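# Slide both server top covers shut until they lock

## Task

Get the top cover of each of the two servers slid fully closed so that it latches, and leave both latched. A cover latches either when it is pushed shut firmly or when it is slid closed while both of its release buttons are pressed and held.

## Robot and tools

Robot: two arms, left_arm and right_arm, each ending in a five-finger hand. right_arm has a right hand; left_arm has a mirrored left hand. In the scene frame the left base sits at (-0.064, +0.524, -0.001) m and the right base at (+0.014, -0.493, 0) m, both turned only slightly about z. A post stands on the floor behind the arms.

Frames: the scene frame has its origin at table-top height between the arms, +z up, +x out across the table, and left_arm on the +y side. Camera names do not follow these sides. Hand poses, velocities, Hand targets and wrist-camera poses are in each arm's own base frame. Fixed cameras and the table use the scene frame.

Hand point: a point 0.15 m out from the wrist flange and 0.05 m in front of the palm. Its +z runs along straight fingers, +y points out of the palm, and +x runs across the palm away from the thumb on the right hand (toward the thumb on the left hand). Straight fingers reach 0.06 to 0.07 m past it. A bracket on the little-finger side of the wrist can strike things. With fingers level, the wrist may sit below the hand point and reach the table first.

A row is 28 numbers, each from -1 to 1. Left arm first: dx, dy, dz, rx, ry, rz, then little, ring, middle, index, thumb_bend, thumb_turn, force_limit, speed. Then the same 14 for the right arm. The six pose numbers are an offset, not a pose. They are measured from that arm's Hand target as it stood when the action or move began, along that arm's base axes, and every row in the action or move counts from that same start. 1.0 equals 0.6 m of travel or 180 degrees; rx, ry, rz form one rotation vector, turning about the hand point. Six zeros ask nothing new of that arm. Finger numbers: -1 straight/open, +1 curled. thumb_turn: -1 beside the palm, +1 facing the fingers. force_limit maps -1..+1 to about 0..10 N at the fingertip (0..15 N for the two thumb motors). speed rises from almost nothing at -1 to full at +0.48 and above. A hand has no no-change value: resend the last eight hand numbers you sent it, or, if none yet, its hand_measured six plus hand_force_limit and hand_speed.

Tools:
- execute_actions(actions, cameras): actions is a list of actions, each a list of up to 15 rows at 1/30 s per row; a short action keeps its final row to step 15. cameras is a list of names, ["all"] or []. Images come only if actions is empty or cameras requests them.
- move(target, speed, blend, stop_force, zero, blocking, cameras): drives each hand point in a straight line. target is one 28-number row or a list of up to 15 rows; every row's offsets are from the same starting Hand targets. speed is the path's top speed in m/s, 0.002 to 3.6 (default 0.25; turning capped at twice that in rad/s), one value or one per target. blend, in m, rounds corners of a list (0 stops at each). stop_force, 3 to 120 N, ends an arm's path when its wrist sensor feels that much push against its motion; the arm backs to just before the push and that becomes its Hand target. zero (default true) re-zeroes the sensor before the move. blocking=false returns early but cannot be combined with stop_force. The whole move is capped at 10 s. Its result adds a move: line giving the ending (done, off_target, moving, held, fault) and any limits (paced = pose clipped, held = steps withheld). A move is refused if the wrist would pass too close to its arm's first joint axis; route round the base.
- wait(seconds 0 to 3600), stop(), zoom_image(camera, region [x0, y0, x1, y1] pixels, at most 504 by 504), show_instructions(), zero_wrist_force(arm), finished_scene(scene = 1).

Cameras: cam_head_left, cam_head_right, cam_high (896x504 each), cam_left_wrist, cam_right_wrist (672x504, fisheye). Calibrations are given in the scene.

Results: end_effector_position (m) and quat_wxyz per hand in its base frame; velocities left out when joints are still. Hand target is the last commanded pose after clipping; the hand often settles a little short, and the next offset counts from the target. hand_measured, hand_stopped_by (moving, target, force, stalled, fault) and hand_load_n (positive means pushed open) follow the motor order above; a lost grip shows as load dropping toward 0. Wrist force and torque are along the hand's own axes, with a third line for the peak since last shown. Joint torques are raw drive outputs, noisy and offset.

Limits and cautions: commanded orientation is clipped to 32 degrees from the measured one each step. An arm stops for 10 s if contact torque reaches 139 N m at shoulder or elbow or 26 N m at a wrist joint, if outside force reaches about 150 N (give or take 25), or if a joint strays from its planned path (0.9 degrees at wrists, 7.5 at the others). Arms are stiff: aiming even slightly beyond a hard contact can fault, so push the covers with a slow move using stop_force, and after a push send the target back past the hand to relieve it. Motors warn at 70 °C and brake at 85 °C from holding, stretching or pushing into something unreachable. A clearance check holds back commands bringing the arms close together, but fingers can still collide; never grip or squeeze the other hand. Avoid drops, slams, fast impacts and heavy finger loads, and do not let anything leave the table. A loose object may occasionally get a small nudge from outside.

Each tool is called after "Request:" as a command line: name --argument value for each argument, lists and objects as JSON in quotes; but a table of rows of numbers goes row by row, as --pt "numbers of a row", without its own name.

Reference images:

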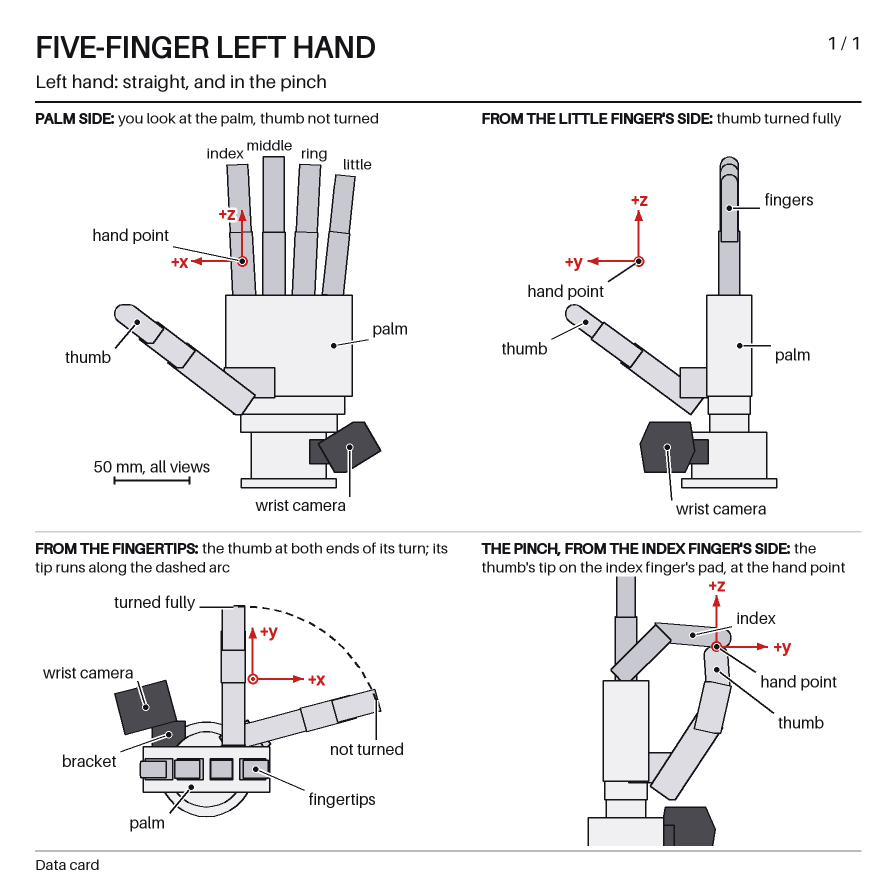

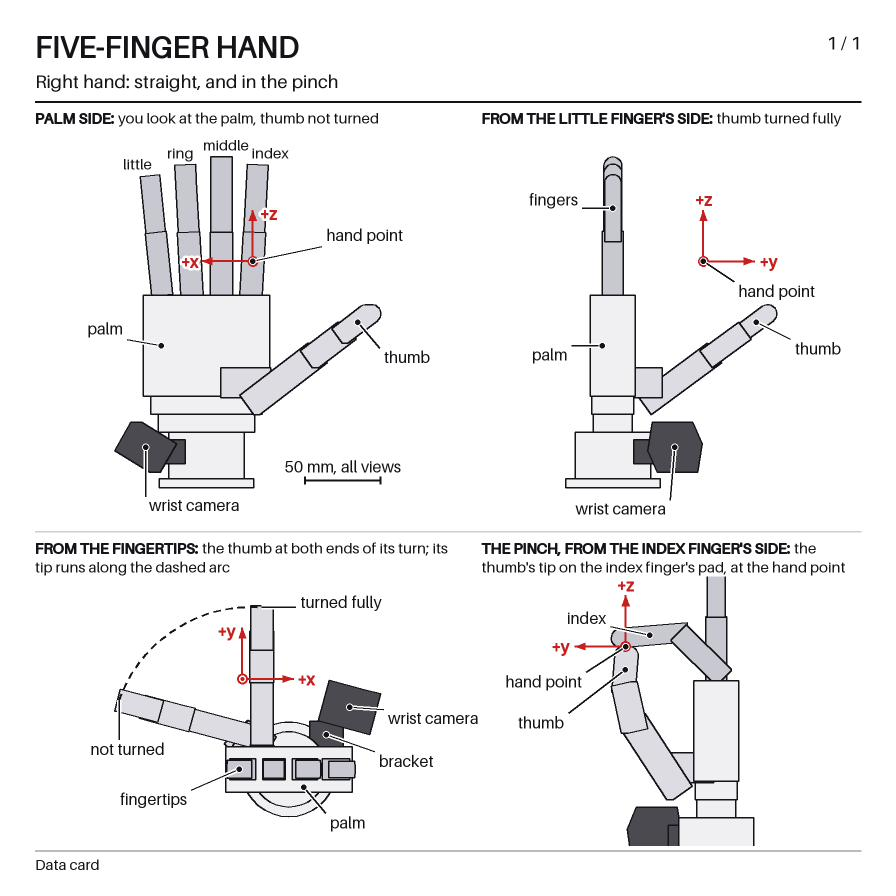

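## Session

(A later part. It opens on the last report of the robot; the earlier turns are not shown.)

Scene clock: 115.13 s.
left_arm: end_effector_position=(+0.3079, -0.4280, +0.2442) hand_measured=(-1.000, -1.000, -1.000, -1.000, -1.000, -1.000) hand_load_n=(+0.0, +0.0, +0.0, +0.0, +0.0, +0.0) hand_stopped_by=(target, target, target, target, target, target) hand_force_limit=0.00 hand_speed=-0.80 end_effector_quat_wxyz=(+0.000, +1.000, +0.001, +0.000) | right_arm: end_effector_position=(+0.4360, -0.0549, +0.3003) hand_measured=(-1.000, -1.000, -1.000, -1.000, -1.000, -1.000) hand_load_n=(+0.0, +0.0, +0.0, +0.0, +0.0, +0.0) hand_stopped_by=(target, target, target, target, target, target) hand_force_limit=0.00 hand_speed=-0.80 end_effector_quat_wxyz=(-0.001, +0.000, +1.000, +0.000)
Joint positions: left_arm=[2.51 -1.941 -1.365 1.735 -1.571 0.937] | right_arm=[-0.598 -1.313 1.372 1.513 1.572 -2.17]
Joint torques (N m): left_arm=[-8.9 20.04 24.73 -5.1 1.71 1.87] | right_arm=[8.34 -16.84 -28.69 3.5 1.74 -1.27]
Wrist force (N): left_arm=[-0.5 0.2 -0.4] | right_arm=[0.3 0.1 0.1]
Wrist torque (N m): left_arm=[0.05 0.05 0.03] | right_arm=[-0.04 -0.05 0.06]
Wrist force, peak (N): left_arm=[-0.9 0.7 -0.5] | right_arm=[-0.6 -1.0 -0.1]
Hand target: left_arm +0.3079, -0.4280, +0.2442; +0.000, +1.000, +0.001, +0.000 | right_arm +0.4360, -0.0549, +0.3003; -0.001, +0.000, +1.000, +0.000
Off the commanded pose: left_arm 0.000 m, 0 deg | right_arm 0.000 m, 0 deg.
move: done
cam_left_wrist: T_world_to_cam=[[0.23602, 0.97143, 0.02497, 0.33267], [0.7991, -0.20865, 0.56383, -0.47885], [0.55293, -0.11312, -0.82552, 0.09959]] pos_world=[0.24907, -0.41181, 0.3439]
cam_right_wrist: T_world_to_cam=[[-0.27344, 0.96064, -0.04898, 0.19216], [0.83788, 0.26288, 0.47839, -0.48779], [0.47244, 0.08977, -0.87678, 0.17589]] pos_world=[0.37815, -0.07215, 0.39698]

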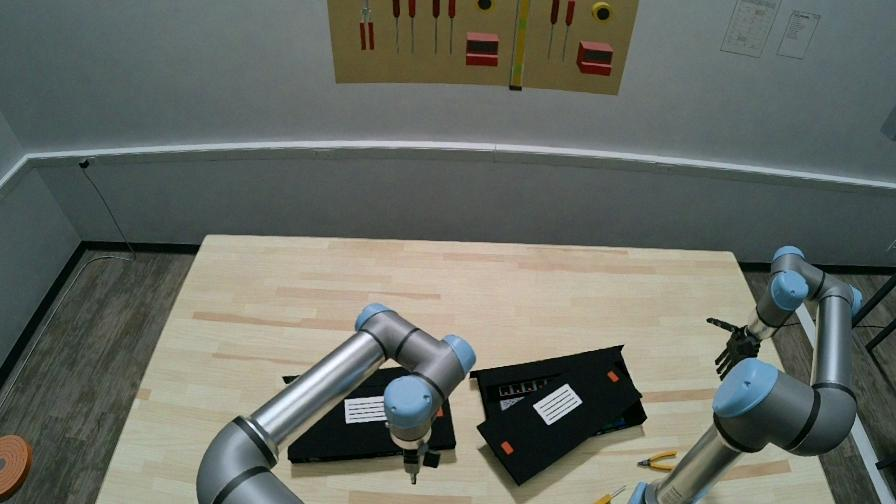

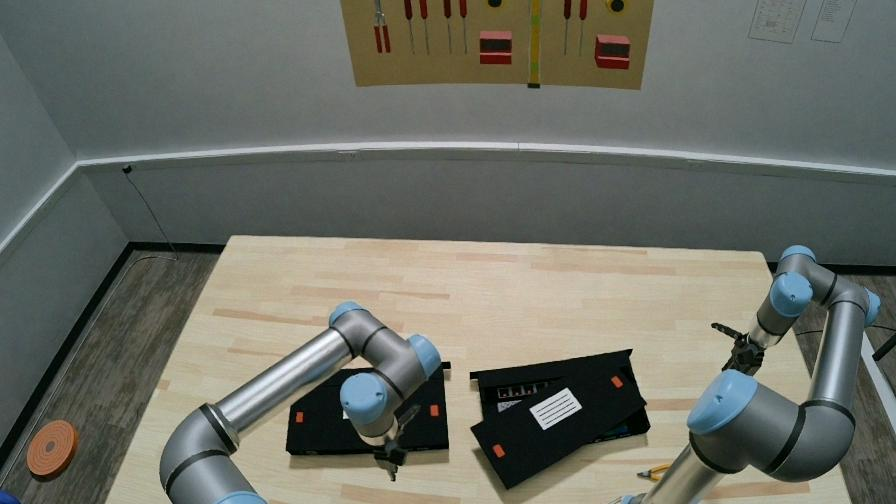

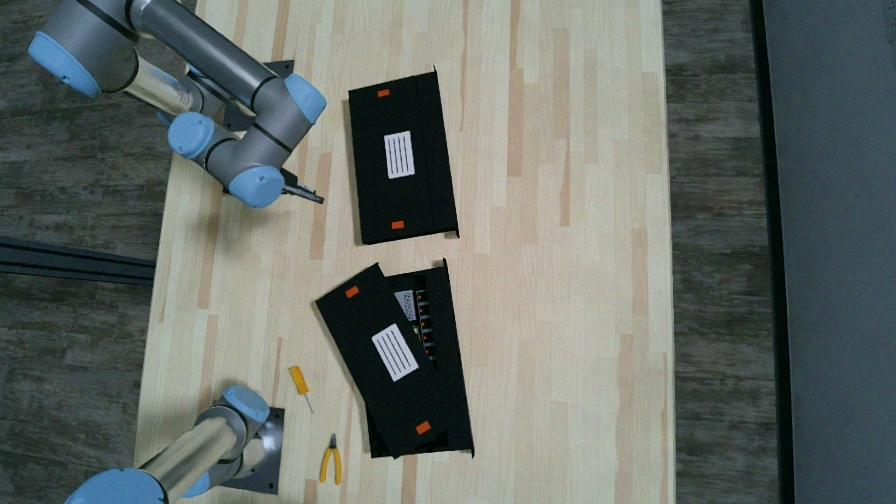

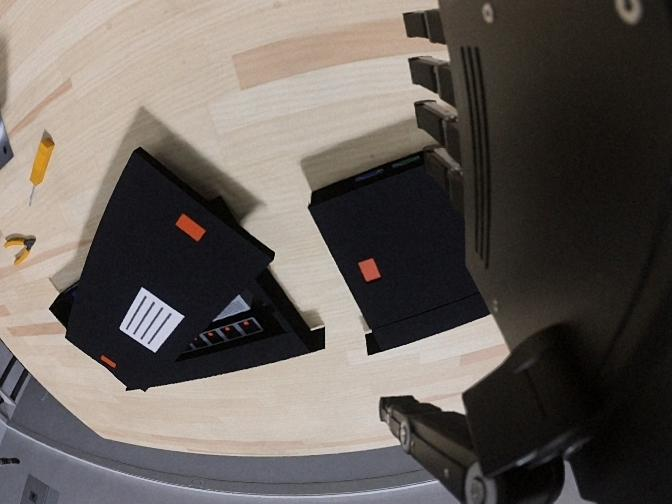

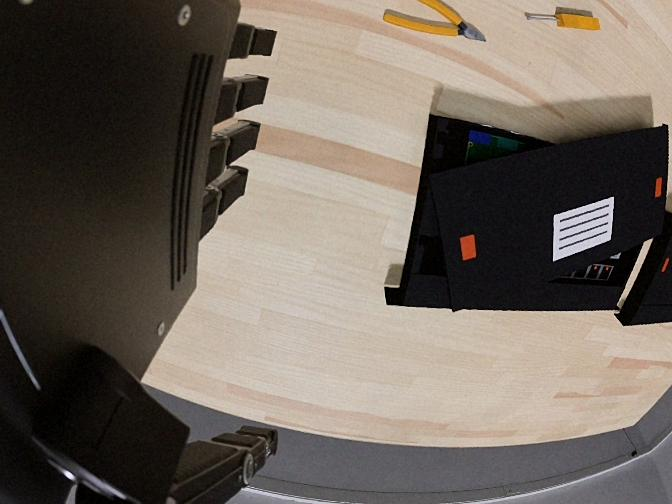

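Request:
move --target '[-0.0035,-0.3335,-0.123,0,0,0.679,-1,-1,-1,-1,-1,-1,0,-0.8, 0,0,0,0,0,0,-1,-1,-1,-1,-1,-1,0,-0.8]' --cameras '["all"]'

Scene clock: 149.60 s.
left_arm: end_effector_position=(+0.3052, -0.6267, +0.1698) hand_measured=(-1.000, -1.000, -1.000, -1.000, -1.000, -1.000) hand_load_n=(+0.0, +0.0, +0.0, +0.0, +0.0, +0.0) hand_stopped_by=(target, target, target, target, target, target) hand_force_limit=0.00 hand_speed=-0.80 end_effector_quat_wxyz=(+0.081, +0.501, +0.860, -0.059) | right_arm: end_effector_position=(+0.4360, -0.0549, +0.3003) hand_measured=(-1.000, -1.000, -1.000, -1.000, -1.000, -1.000) hand_load_n=(+0.0, +0.0, +0.0, +0.0, -0.5, +0.0) hand_stopped_by=(target, target, target, target, target, target) hand_force_limit=0.00 hand_speed=-0.80 end_effector_quat_wxyz=(-0.001, +0.000, +1.000, +0.000)
Joint positions: left_arm=[2.138 -2.776 -0.035 1.439 -1.541 -1.522] | right_arm=[-0.598 -1.313 1.372 1.513 1.572 -2.17]
Joint torques (N m): left_arm=[8.04 74.08 23.98 0.69 1.69 -2.56] | right_arm=[7.97 -17.08 -29.44 3.47 1.8 0.67]
Wrist force (N): left_arm=[-0.7 0.5 -0.6] | right_arm=[0.3 0.2 0.0]
Wrist torque (N m): left_arm=[0.09 0.09 0.12] | right_arm=[-0.04 -0.05 0.07]
Wrist force, peak (N): left_arm=[-1.0 0.5 -1.1] | right_arm=[0.7 0.1 0.0]
Hand target: left_arm +0.3058, -0.6281, +0.1704; +0.000, +0.482, +0.876, +0.000 | right_arm +0.4360, -0.0549, +0.3003; -0.001, +0.000, +1.000, +0.000
Off the commanded pose: left_arm 0.002 m, 12 deg | right_arm 0.000 m, 0 deg.
elbow stopped short (left arm): the move would have taken joint 3 (elbow) straighter than the controller allows.
move: off_target (left_arm)
cam_left_wrist: T_world_to_cam=[[-0.96293, -0.26971, -0.00427, 0.12121], [-0.24992, 0.8861, 0.39033, 0.55938], [-0.1015, 0.37693, -0.92066, 0.54019]] pos_world=[0.31135, -0.66659, 0.2795]
cam_right_wrist: T_world_to_cam=[[-0.27344, 0.96064, -0.04898, 0.19216], [0.83788, 0.26288, 0.47839, -0.48779], [0.47244, 0.08977, -0.87678, 0.17589]] pos_world=[0.37815, -0.07215, 0.39698]

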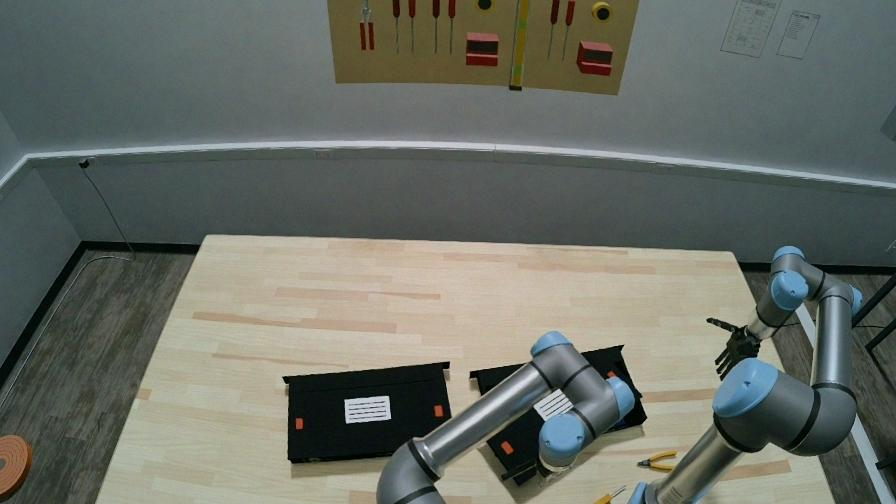

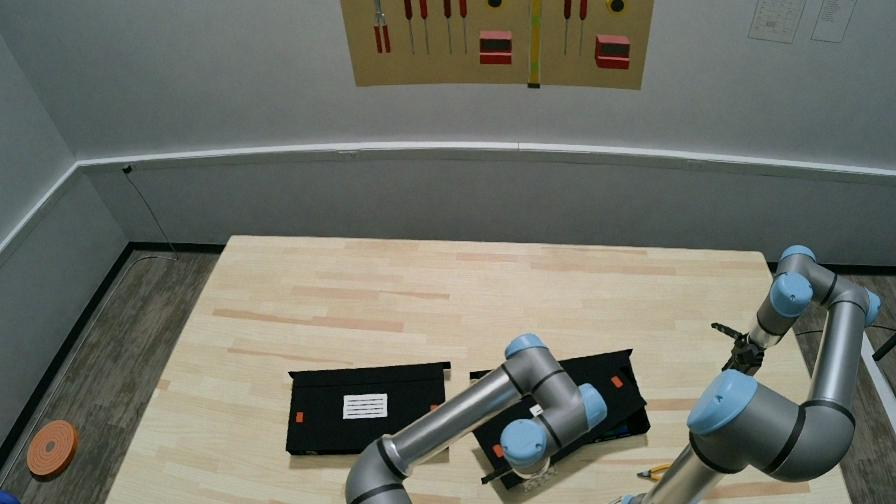

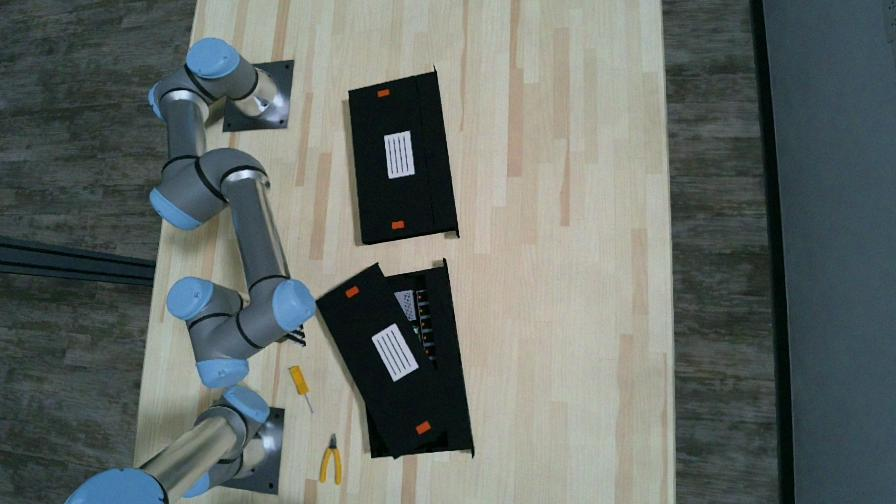

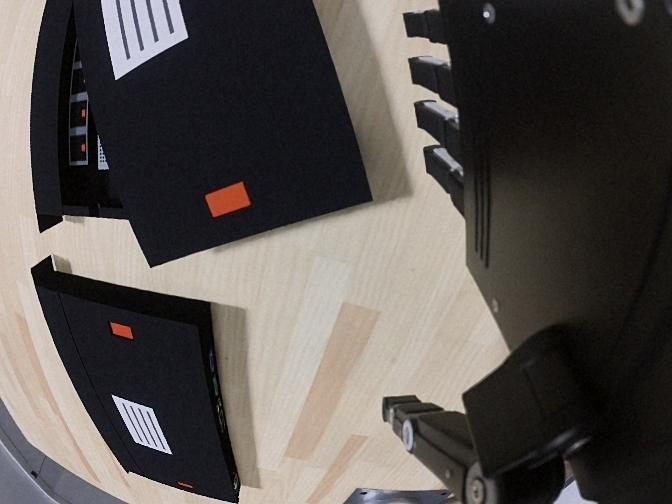

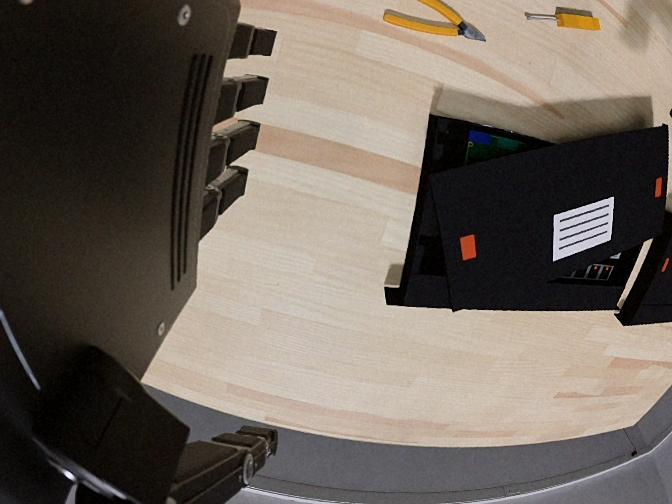

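Request:
move --pt "0.0035 0.3335 0.143 0 0 -0.679 -1 -1 -1 -1 -1 -1 0 -0.8 0 0 0 0 0 0 -1 -1 -1 -1 -1 -1 0 -0.8" --pt "0.0035 0.3335 0.143 0 0 -0.679 -1 -1 -1 -1 -1 -1 0 -0.8 -0.2695 0.65 -0.2167 0 0 -0.317 -1 -1 -1 -1 -1 -1 0 -0.8" --cameras '["all"]'

Scene clock: 161.37 s.
left_arm: end_effector_position=(+0.3079, -0.4280, +0.2562) hand_measured=(-1.000, -1.000, -1.000, -1.000, -1.000, -1.000) hand_load_n=(+0.0, -0.5, +0.0, +0.0, +0.0, +0.0) hand_stopped_by=(target, target, target, target, target, target) hand_force_limit=0.00 hand_speed=-0.80 end_effector_quat_wxyz=(+0.000, +1.000, +0.001, +0.000) | right_arm: end_effector_position=(+0.2743, +0.3351, +0.1702) hand_measured=(-1.000, -1.000, -1.000, -1.000, -1.000, -1.000) hand_load_n=(+0.0, +0.0, -0.5, +0.0, +0.0, +0.0) hand_stopped_by=(target, target, target, target, target, target) hand_force_limit=0.00 hand_speed=-0.80 end_effector_quat_wxyz=(-0.001, +0.477, +0.879, +0.000)
Joint positions: left_arm=[2.51 -1.937 -1.34 1.706 -1.571 0.937] | right_arm=[0.656 -1.325 1.729 1.167 1.569 0.08]
Joint torques (N m): left_arm=[8 48.86 11.42 -4.75 1.29 1.76] | right_arm=[9 -15.23 -27.88 3.44 2.05 1.45]
Wrist force (N): left_arm=[-0.7 0.2 -0.4] | right_arm=[0.4 0.1 0.1]
Wrist torque (N m): left_arm=[0.06 0.09 0.01] | right_arm=[-0.05 -0.06 0.00]
Wrist force, peak (N): left_arm=[-1.1 0.7 -0.7] | right_arm=[1.4 0.4 0.1]
Hand target: left_arm +0.3079, -0.4280, +0.2562; +0.000, +1.000, +0.001, +0.000 | right_arm +0.2743, +0.3351, +0.1702; -0.001, +0.477, +0.879, +0.000
Off the commanded pose: left_arm 0.000 m, 0 deg | right_arm 0.000 m, 0 deg.
move: done
cam_left_wrist: T_world_to_cam=[[0.23617, 0.97139, 0.02493, 0.33234], [0.79911, -0.20875, 0.56377, -0.48564], [0.55285, -0.11323, -0.82555, 0.10949]] pos_world=[0.24907, -0.41181, 0.3559]
cam_right_wrist: T_world_to_cam=[[0.65748, 0.75188, -0.04898, -0.41836], [0.67626, -0.56019, 0.47839, -0.07247], [0.33225, -0.34765, -0.87678, 0.28834]] pos_world=[0.22827, 0.3742, 0.26698]

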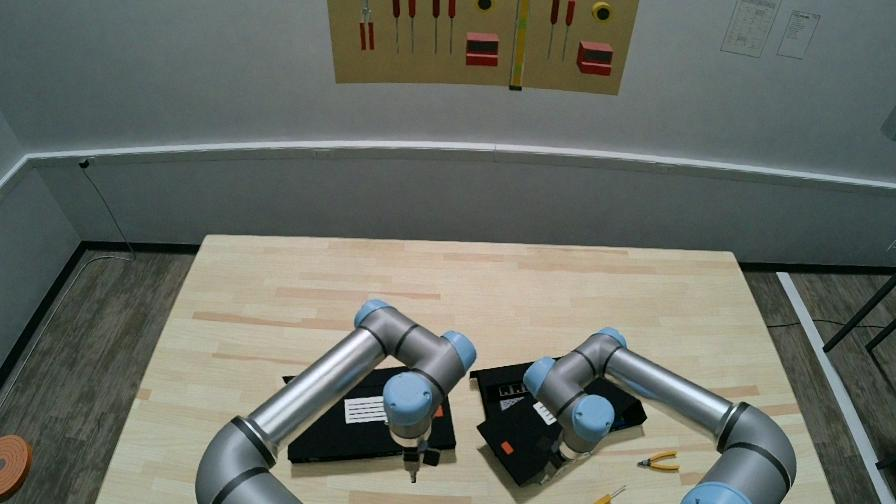

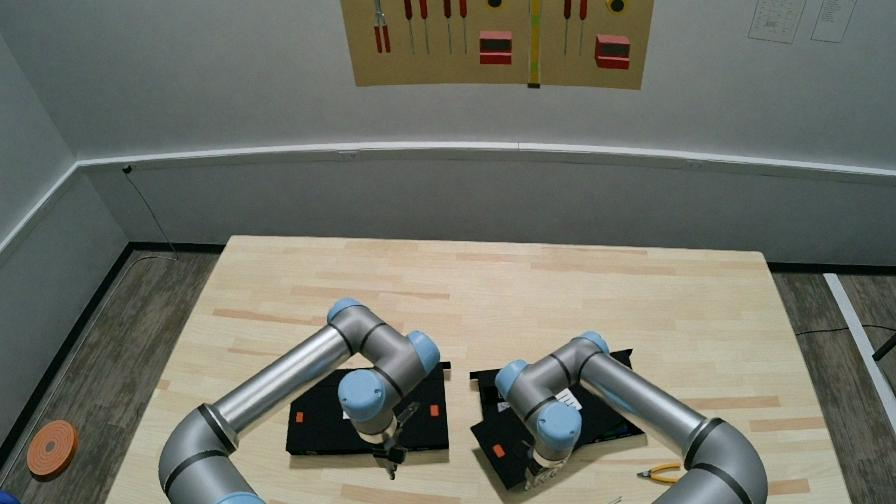

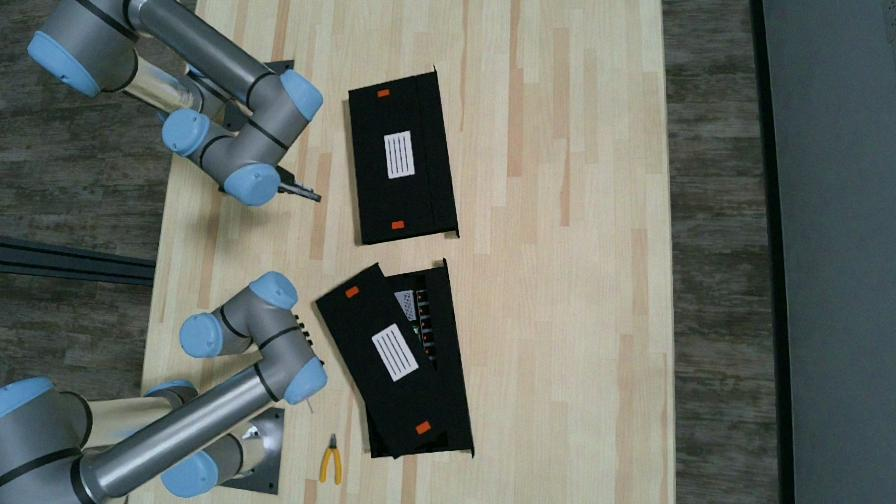

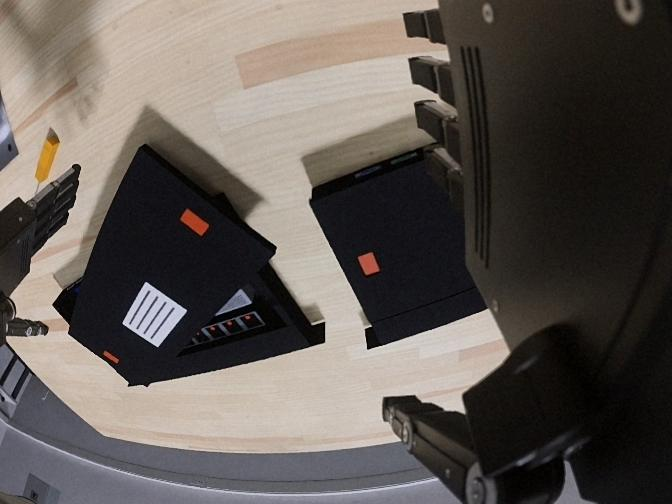

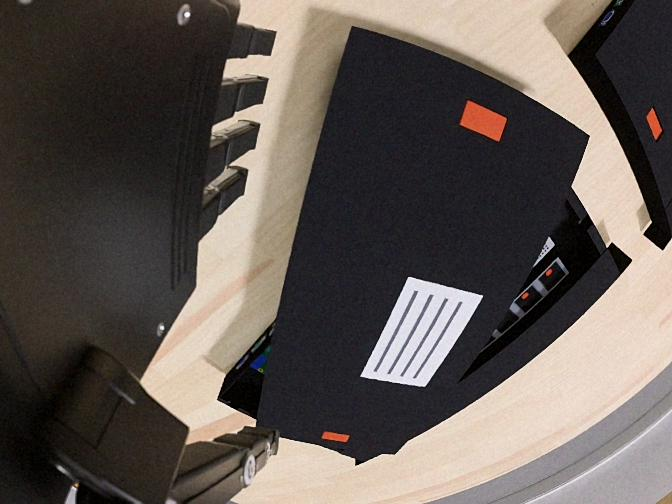

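Request:
move --target '[0,0,0,0,0,0,-1,-1,-1,-1,-1,-1,0,-0.8, 0,0,-0.137,0,0,0,-1,-1,-1,-1,-1,-1,0,-0.8]' --cameras '["all"]' --stop_force 8 --speed 0.06

Scene clock: 166.27 s.
left_arm: end_effector_position=(+0.3079, -0.4280, +0.2562) hand_measured=(-1.000, -1.000, -1.000, -1.000, -1.000, -1.000) hand_load_n=(+0.0, -0.5, +0.0, +0.0, +0.0, +0.0) hand_stopped_by=(target, target, target, target, target, target) hand_force_limit=0.00 hand_speed=-0.80 end_effector_quat_wxyz=(+0.000, +1.000, +0.001, +0.000) | right_arm: end_effector_position=(+0.2743, +0.3351, +0.0880) hand_measured=(-1.000, -1.000, -1.000, -1.000, -1.000, -1.000) hand_load_n=(+0.0, +0.0, +0.5, +0.0, -0.5, +0.0) hand_stopped_by=(target, target, target, target, target, target) hand_force_limit=0.00 hand_speed=-0.80 end_effector_quat_wxyz=(-0.001, +0.477, +0.879, +0.000)
Joint positions: left_arm=[2.51 -1.937 -1.34 1.706 -1.571 0.937] | right_arm=[0.656 -1.229 1.839 0.961 1.569 0.08]
Joint torques (N m): left_arm=[8.52 48.64 11.43 -3.8 1.34 1.8] | right_arm=[7.4 -15.99 -4.9 1.11 1.9 1.7]
Wrist force (N): left_arm=[-0.7 0.5 -0.5] | right_arm=[0.0 0.0 0.0]
Wrist torque (N m): left_arm=[0.11 0.09 0.01] | right_arm=[-0.08 0.00 -0.03]
Wrist force, peak (N): left_arm=[-1.0 0.4 -0.9] | right_arm=[0.5 0.3 0.1]
Hand target: left_arm +0.3079, -0.4280, +0.2562; +0.000, +1.000, +0.001, +0.000 | right_arm +0.2743, +0.3351, +0.0880; -0.001, +0.477, +0.879, +0.000
Off the commanded pose: left_arm 0.000 m, 0 deg | right_arm 0.000 m, 0 deg.
move: done
cam_left_wrist: T_world_to_cam=[[0.23617, 0.97139, 0.02493, 0.33234], [0.79911, -0.20875, 0.56377, -0.48564], [0.55285, -0.11323, -0.82555, 0.10949]] pos_world=[0.24907, -0.41181, 0.3559]
cam_right_wrist: T_world_to_cam=[[0.65755, 0.75182, -0.04901, -0.42237], [0.6762, -0.56022, 0.47844, -0.03313], [0.33224, -0.34774, -0.87675, 0.21629]] pos_world=[0.22827, 0.3742, 0.18478]

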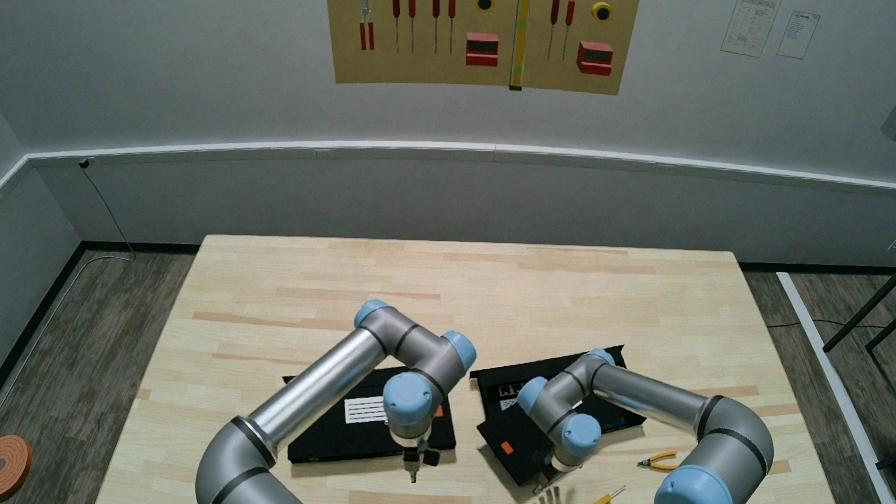

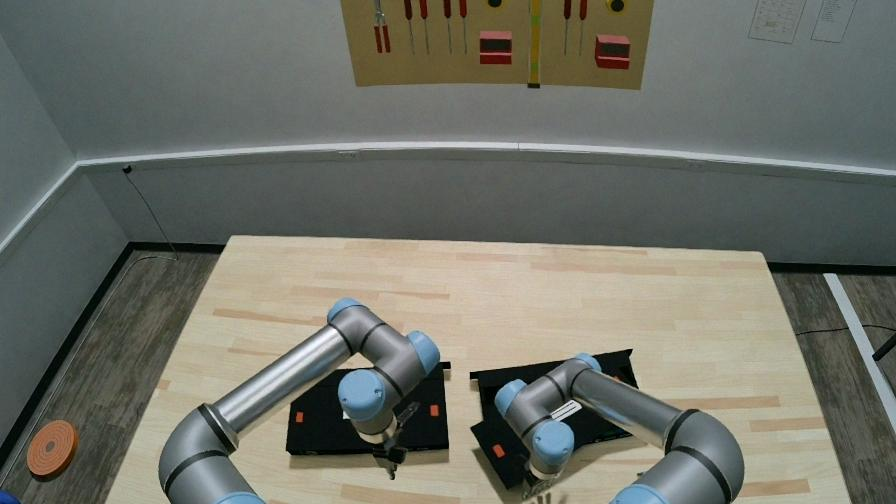

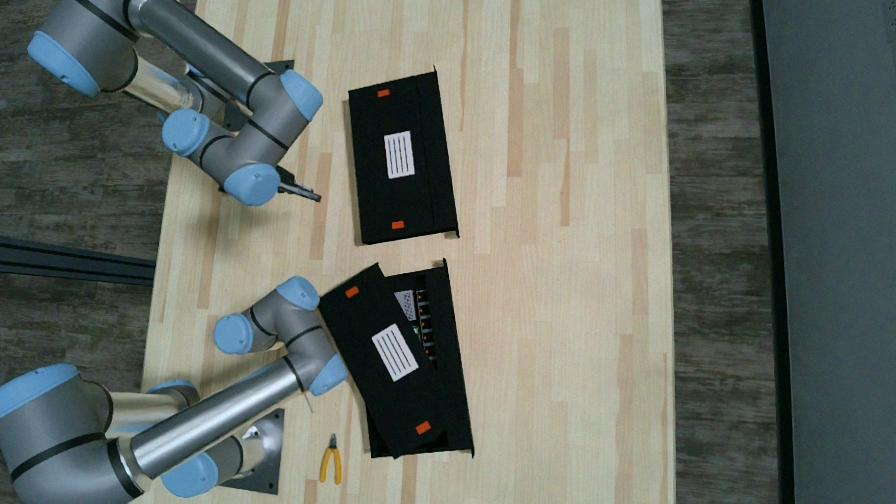

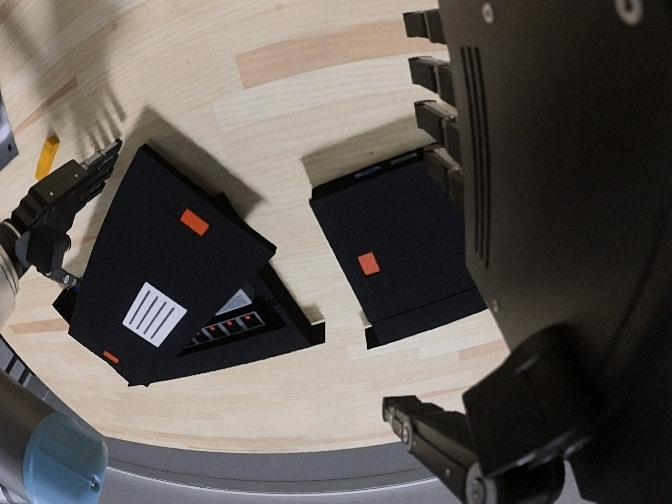

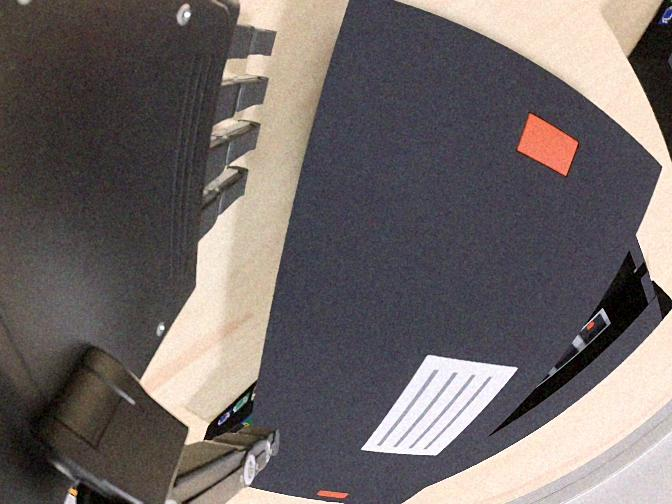

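Request:
move --pt "0 0 0 0 0 0 -1 -1 -1 -1 -1 -1 0 -0.8 0.028 0.018 0 0 0 0 -1 -1 -1 -1 -1 -1 0 -0.8" --pt "0 0 0 0 0 0 -1 -1 -1 -1 -1 -1 0 -0.8 0.060 0.0305 0 0 0 -0.041 -1 -1 -1 -1 -1 -1 0 -0.8" --cameras '["all"]' --stop_force 15 --speed 0.04

Scene clock: 173.50 s.
left_arm: end_effector_position=(+0.3079, -0.4280, +0.2562) hand_measured=(-1.000, -1.000, -1.000, -1.000, -1.000, -1.000) hand_load_n=(+0.0, +0.0, +0.0, +0.0, +0.0, +0.0) hand_stopped_by=(target, target, target, target, target, target) hand_force_limit=0.00 hand_speed=-0.80 end_effector_quat_wxyz=(+0.000, +1.000, +0.001, +0.000) | right_arm: end_effector_position=(+0.3103, +0.3534, +0.0880) hand_measured=(-1.000, -1.000, -1.000, -1.000, -1.000, -1.000) hand_load_n=(+0.0, +0.0, +0.0, +0.0, +0.0, +0.0) hand_stopped_by=(target, target, target, target, target, target) hand_force_limit=0.00 hand_speed=-0.80 end_effector_quat_wxyz=(-0.001, +0.533, +0.846, +0.000)
Joint positions: left_arm=[2.51 -1.937 -1.34 1.706 -1.571 0.937] | right_arm=[0.655 -1.14 1.706 1.005 1.569 0.208]
Joint torques (N m): left_arm=[8.79 48.87 11.29 -2.71 1.43 1.76] | right_arm=[7.59 -21.59 -27.48 2.75 1.79 1.58]
Wrist force (N): left_arm=[-0.6 0.4 -0.4] | right_arm=[-0.2 -3.1 0.2]
Wrist torque (N m): left_arm=[0.08 0.08 0.02] | right_arm=[-0.14 -0.02 -0.24]
Wrist force, peak (N): left_arm=[-1.1 0.4 -0.9] | right_arm=[-0.2 -3.1 0.2]
Hand target: left_arm +0.3079, -0.4280, +0.2562; +0.000, +1.000, +0.001, +0.000 | right_arm +0.3103, +0.3534, +0.0880; -0.001, +0.533, +0.846, +0.000
Off the commanded pose: left_arm 0.000 m, 0 deg | right_arm 0.000 m, 0 deg.
move: done
cam_left_wrist: T_world_to_cam=[[0.23617, 0.97139, 0.02493, 0.33234], [0.79911, -0.20875, 0.56377, -0.48564], [0.55285, -0.11323, -0.82555, 0.10949]] pos_world=[0.24907, -0.41181, 0.3559]
cam_right_wrist: T_world_to_cam=[[0.74868, 0.66112, -0.04902, -0.45603], [0.59865, -0.64247, 0.47838, 0.00593], [0.28478, -0.3875, -0.87678, 0.23948]] pos_world=[0.26968, 0.3981, 0.18478]

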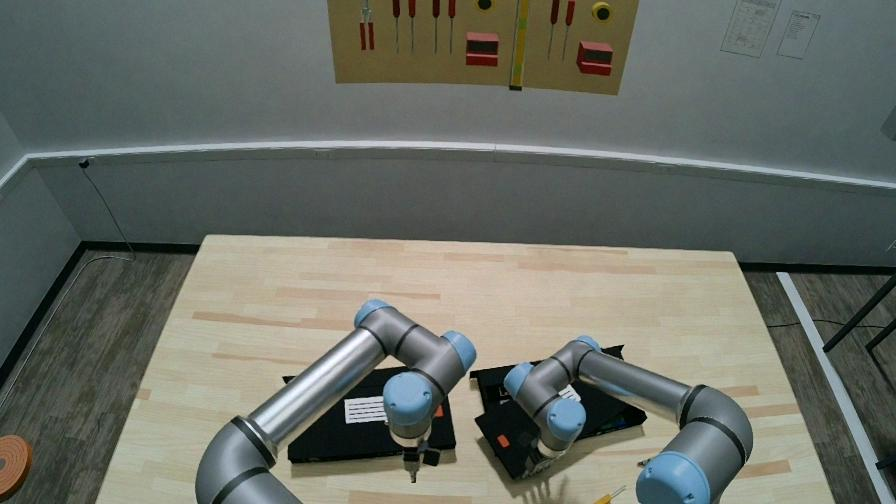

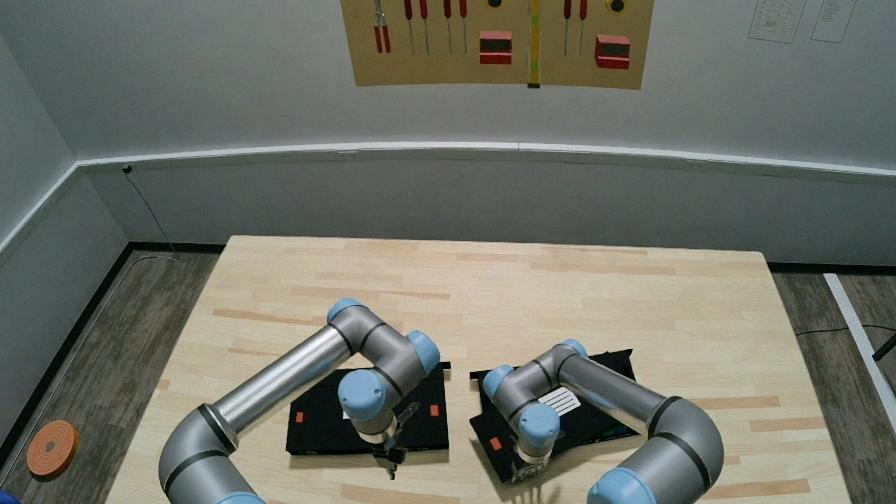

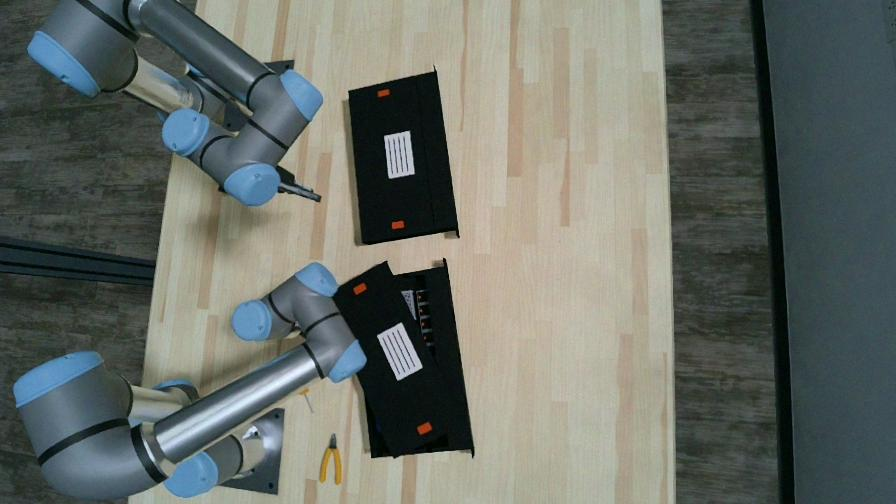

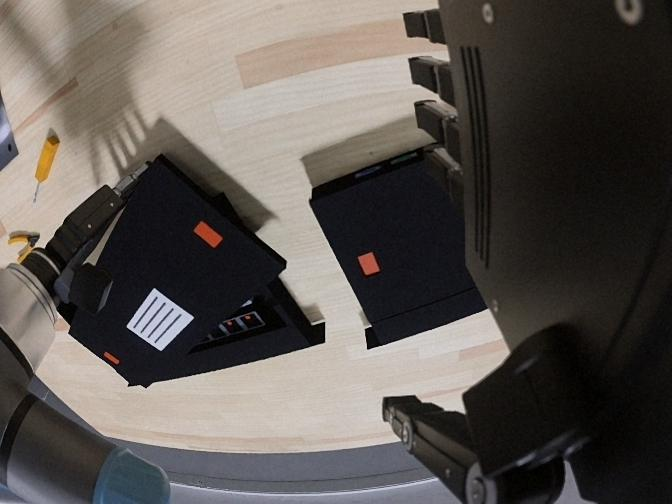

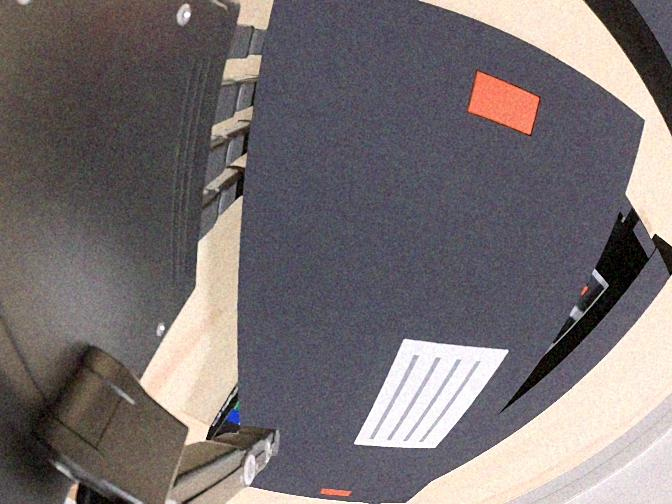

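Request:
move --pt "0 0 0 0 0 0 -1 -1 -1 -1 -1 -1 0 -0.8 0.0778 0.0263 0 0 0 -0.02 -1 -1 -1 -1 -1 -1 0 -0.8" --cameras '["all"]' --stop_force 15 --speed 0.04

Scene clock: 182.03 s.
left_arm: end_effector_position=(+0.3079, -0.4280, +0.2562) hand_measured=(-1.000, -1.000, -1.000, -1.000, -1.000, -1.000) hand_load_n=(+0.0, +0.0, +0.0, +0.0, +0.0, +0.0) hand_stopped_by=(target, target, target, target, target, target) hand_force_limit=0.00 hand_speed=-0.80 end_effector_quat_wxyz=(+0.000, +1.000, +0.001, +0.000) | right_arm: end_effector_position=(+0.3140, +0.3547, +0.0880) hand_measured=(-1.000, -1.000, -1.000, -1.000, -1.000, -1.000) hand_load_n=(+0.0, +0.0, +0.0, +0.0, +0.0, +0.0) hand_stopped_by=(target, target, target, target, target, target) hand_force_limit=0.00 hand_speed=-0.80 end_effector_quat_wxyz=(-0.001, +0.535, +0.845, +0.000)
Joint positions: left_arm=[2.51 -1.937 -1.34 1.706 -1.571 0.937] | right_arm=[0.653 -1.132 1.695 1.009 1.569 0.211]
Joint torques (N m): left_arm=[8.19 48.49 12.01 -1.8 1.41 1.72] | right_arm=[6.74 -47.71 -12.33 0.04 1.47 -1.31]
Wrist force (N): left_arm=[-0.7 0.4 -0.5] | right_arm=[-1.6 -13.2 -0.4]
Wrist torque (N m): left_arm=[0.10 0.08 0.01] | right_arm=[0.28 0.02 -0.97]
Wrist force, peak (N): left_arm=[-1.0 0.5 -0.6] | right_arm=[-0.1 -35.0 -0.4]
Hand target: left_arm +0.3079, -0.4280, +0.2562; +0.000, +1.000, +0.001, +0.000 | right_arm +0.3140, +0.3547, +0.0880; -0.001, +0.535, +0.845, +0.000 (not the last commanded pose)
Off the commanded pose: left_arm 0.000 m, 0 deg | right_arm 0.045 m, 3 deg.
move: contact (right_arm)
cam_left_wrist: T_world_to_cam=[[0.23617, 0.97139, 0.02493, 0.33234], [0.79911, -0.20875, 0.56377, -0.48564], [0.55285, -0.11323, -0.82555, 0.10949]] pos_world=[0.24907, -0.41181, 0.3559]
cam_right_wrist: T_world_to_cam=[[0.75213, 0.65718, -0.04919, -0.45944], [0.59533, -0.64553, 0.47839, 0.00669], [0.28264, -0.3891, -0.87677, 0.24018]] pos_world=[0.27369, 0.39971, 0.18478]

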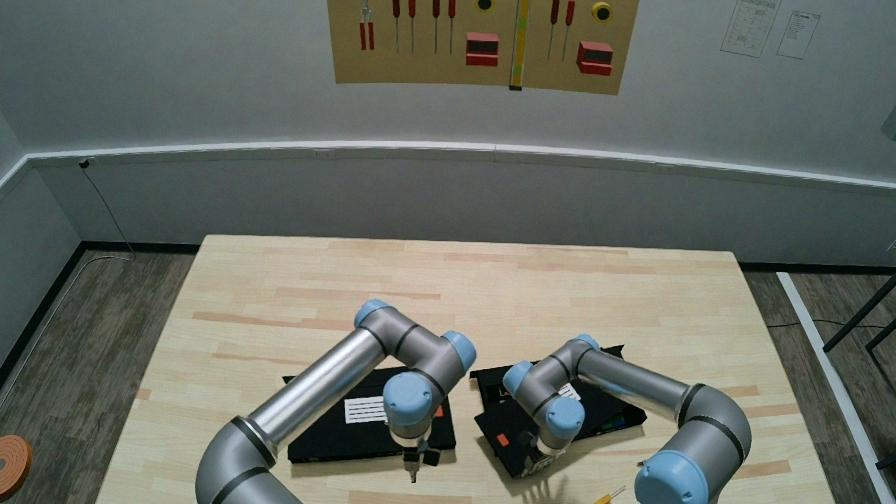

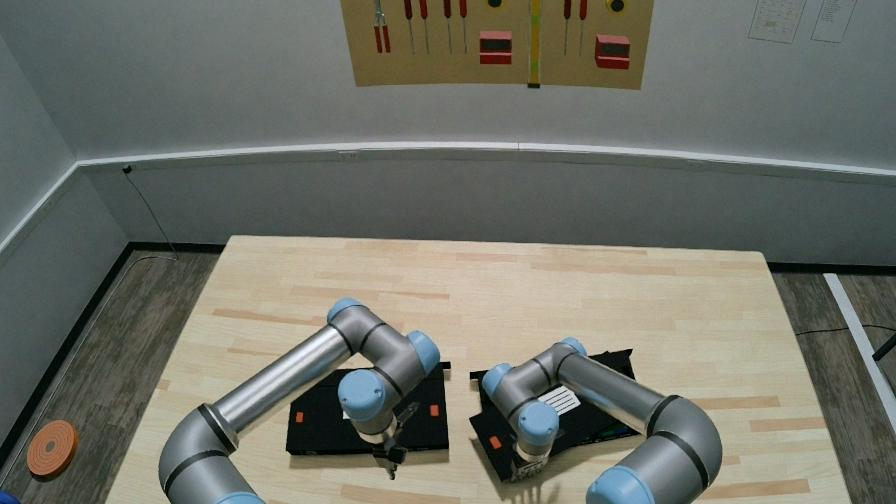

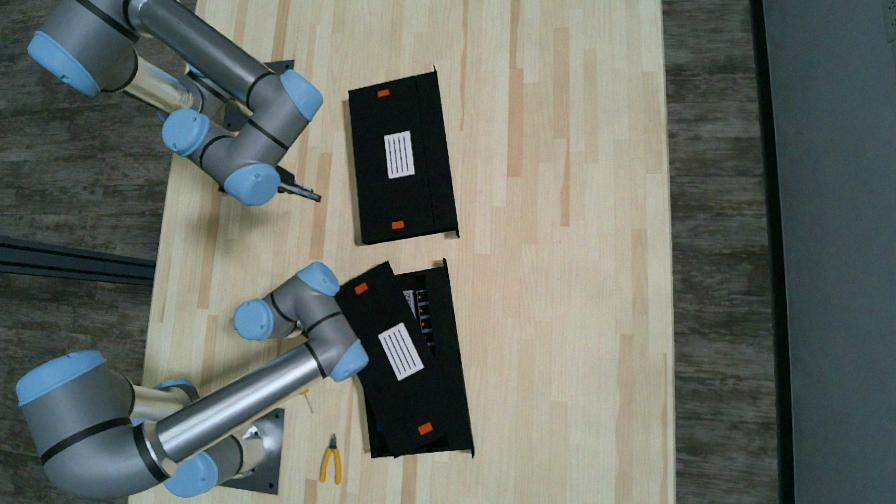

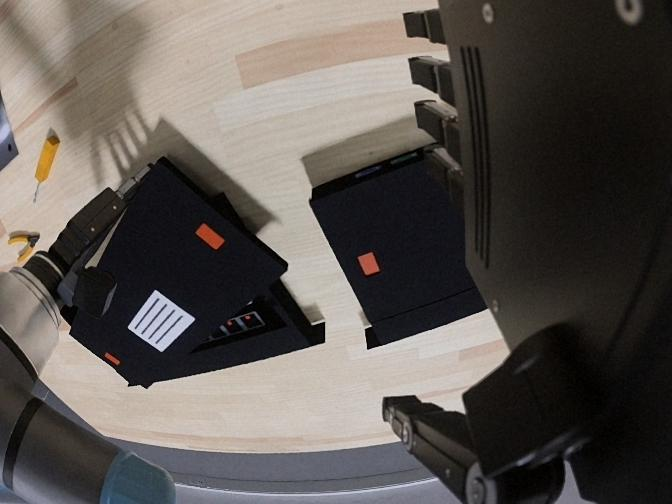

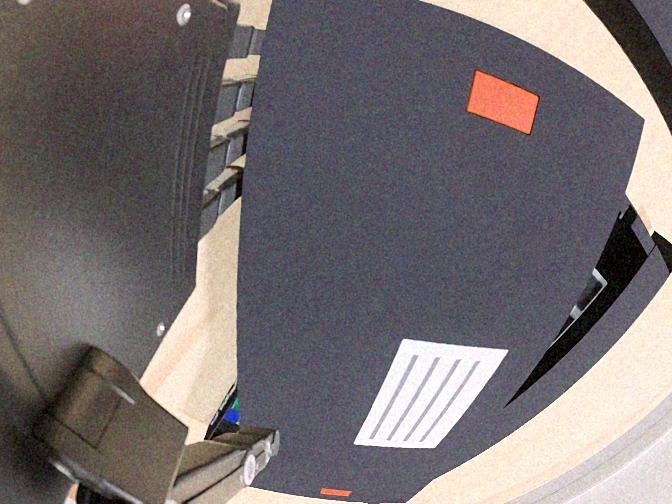

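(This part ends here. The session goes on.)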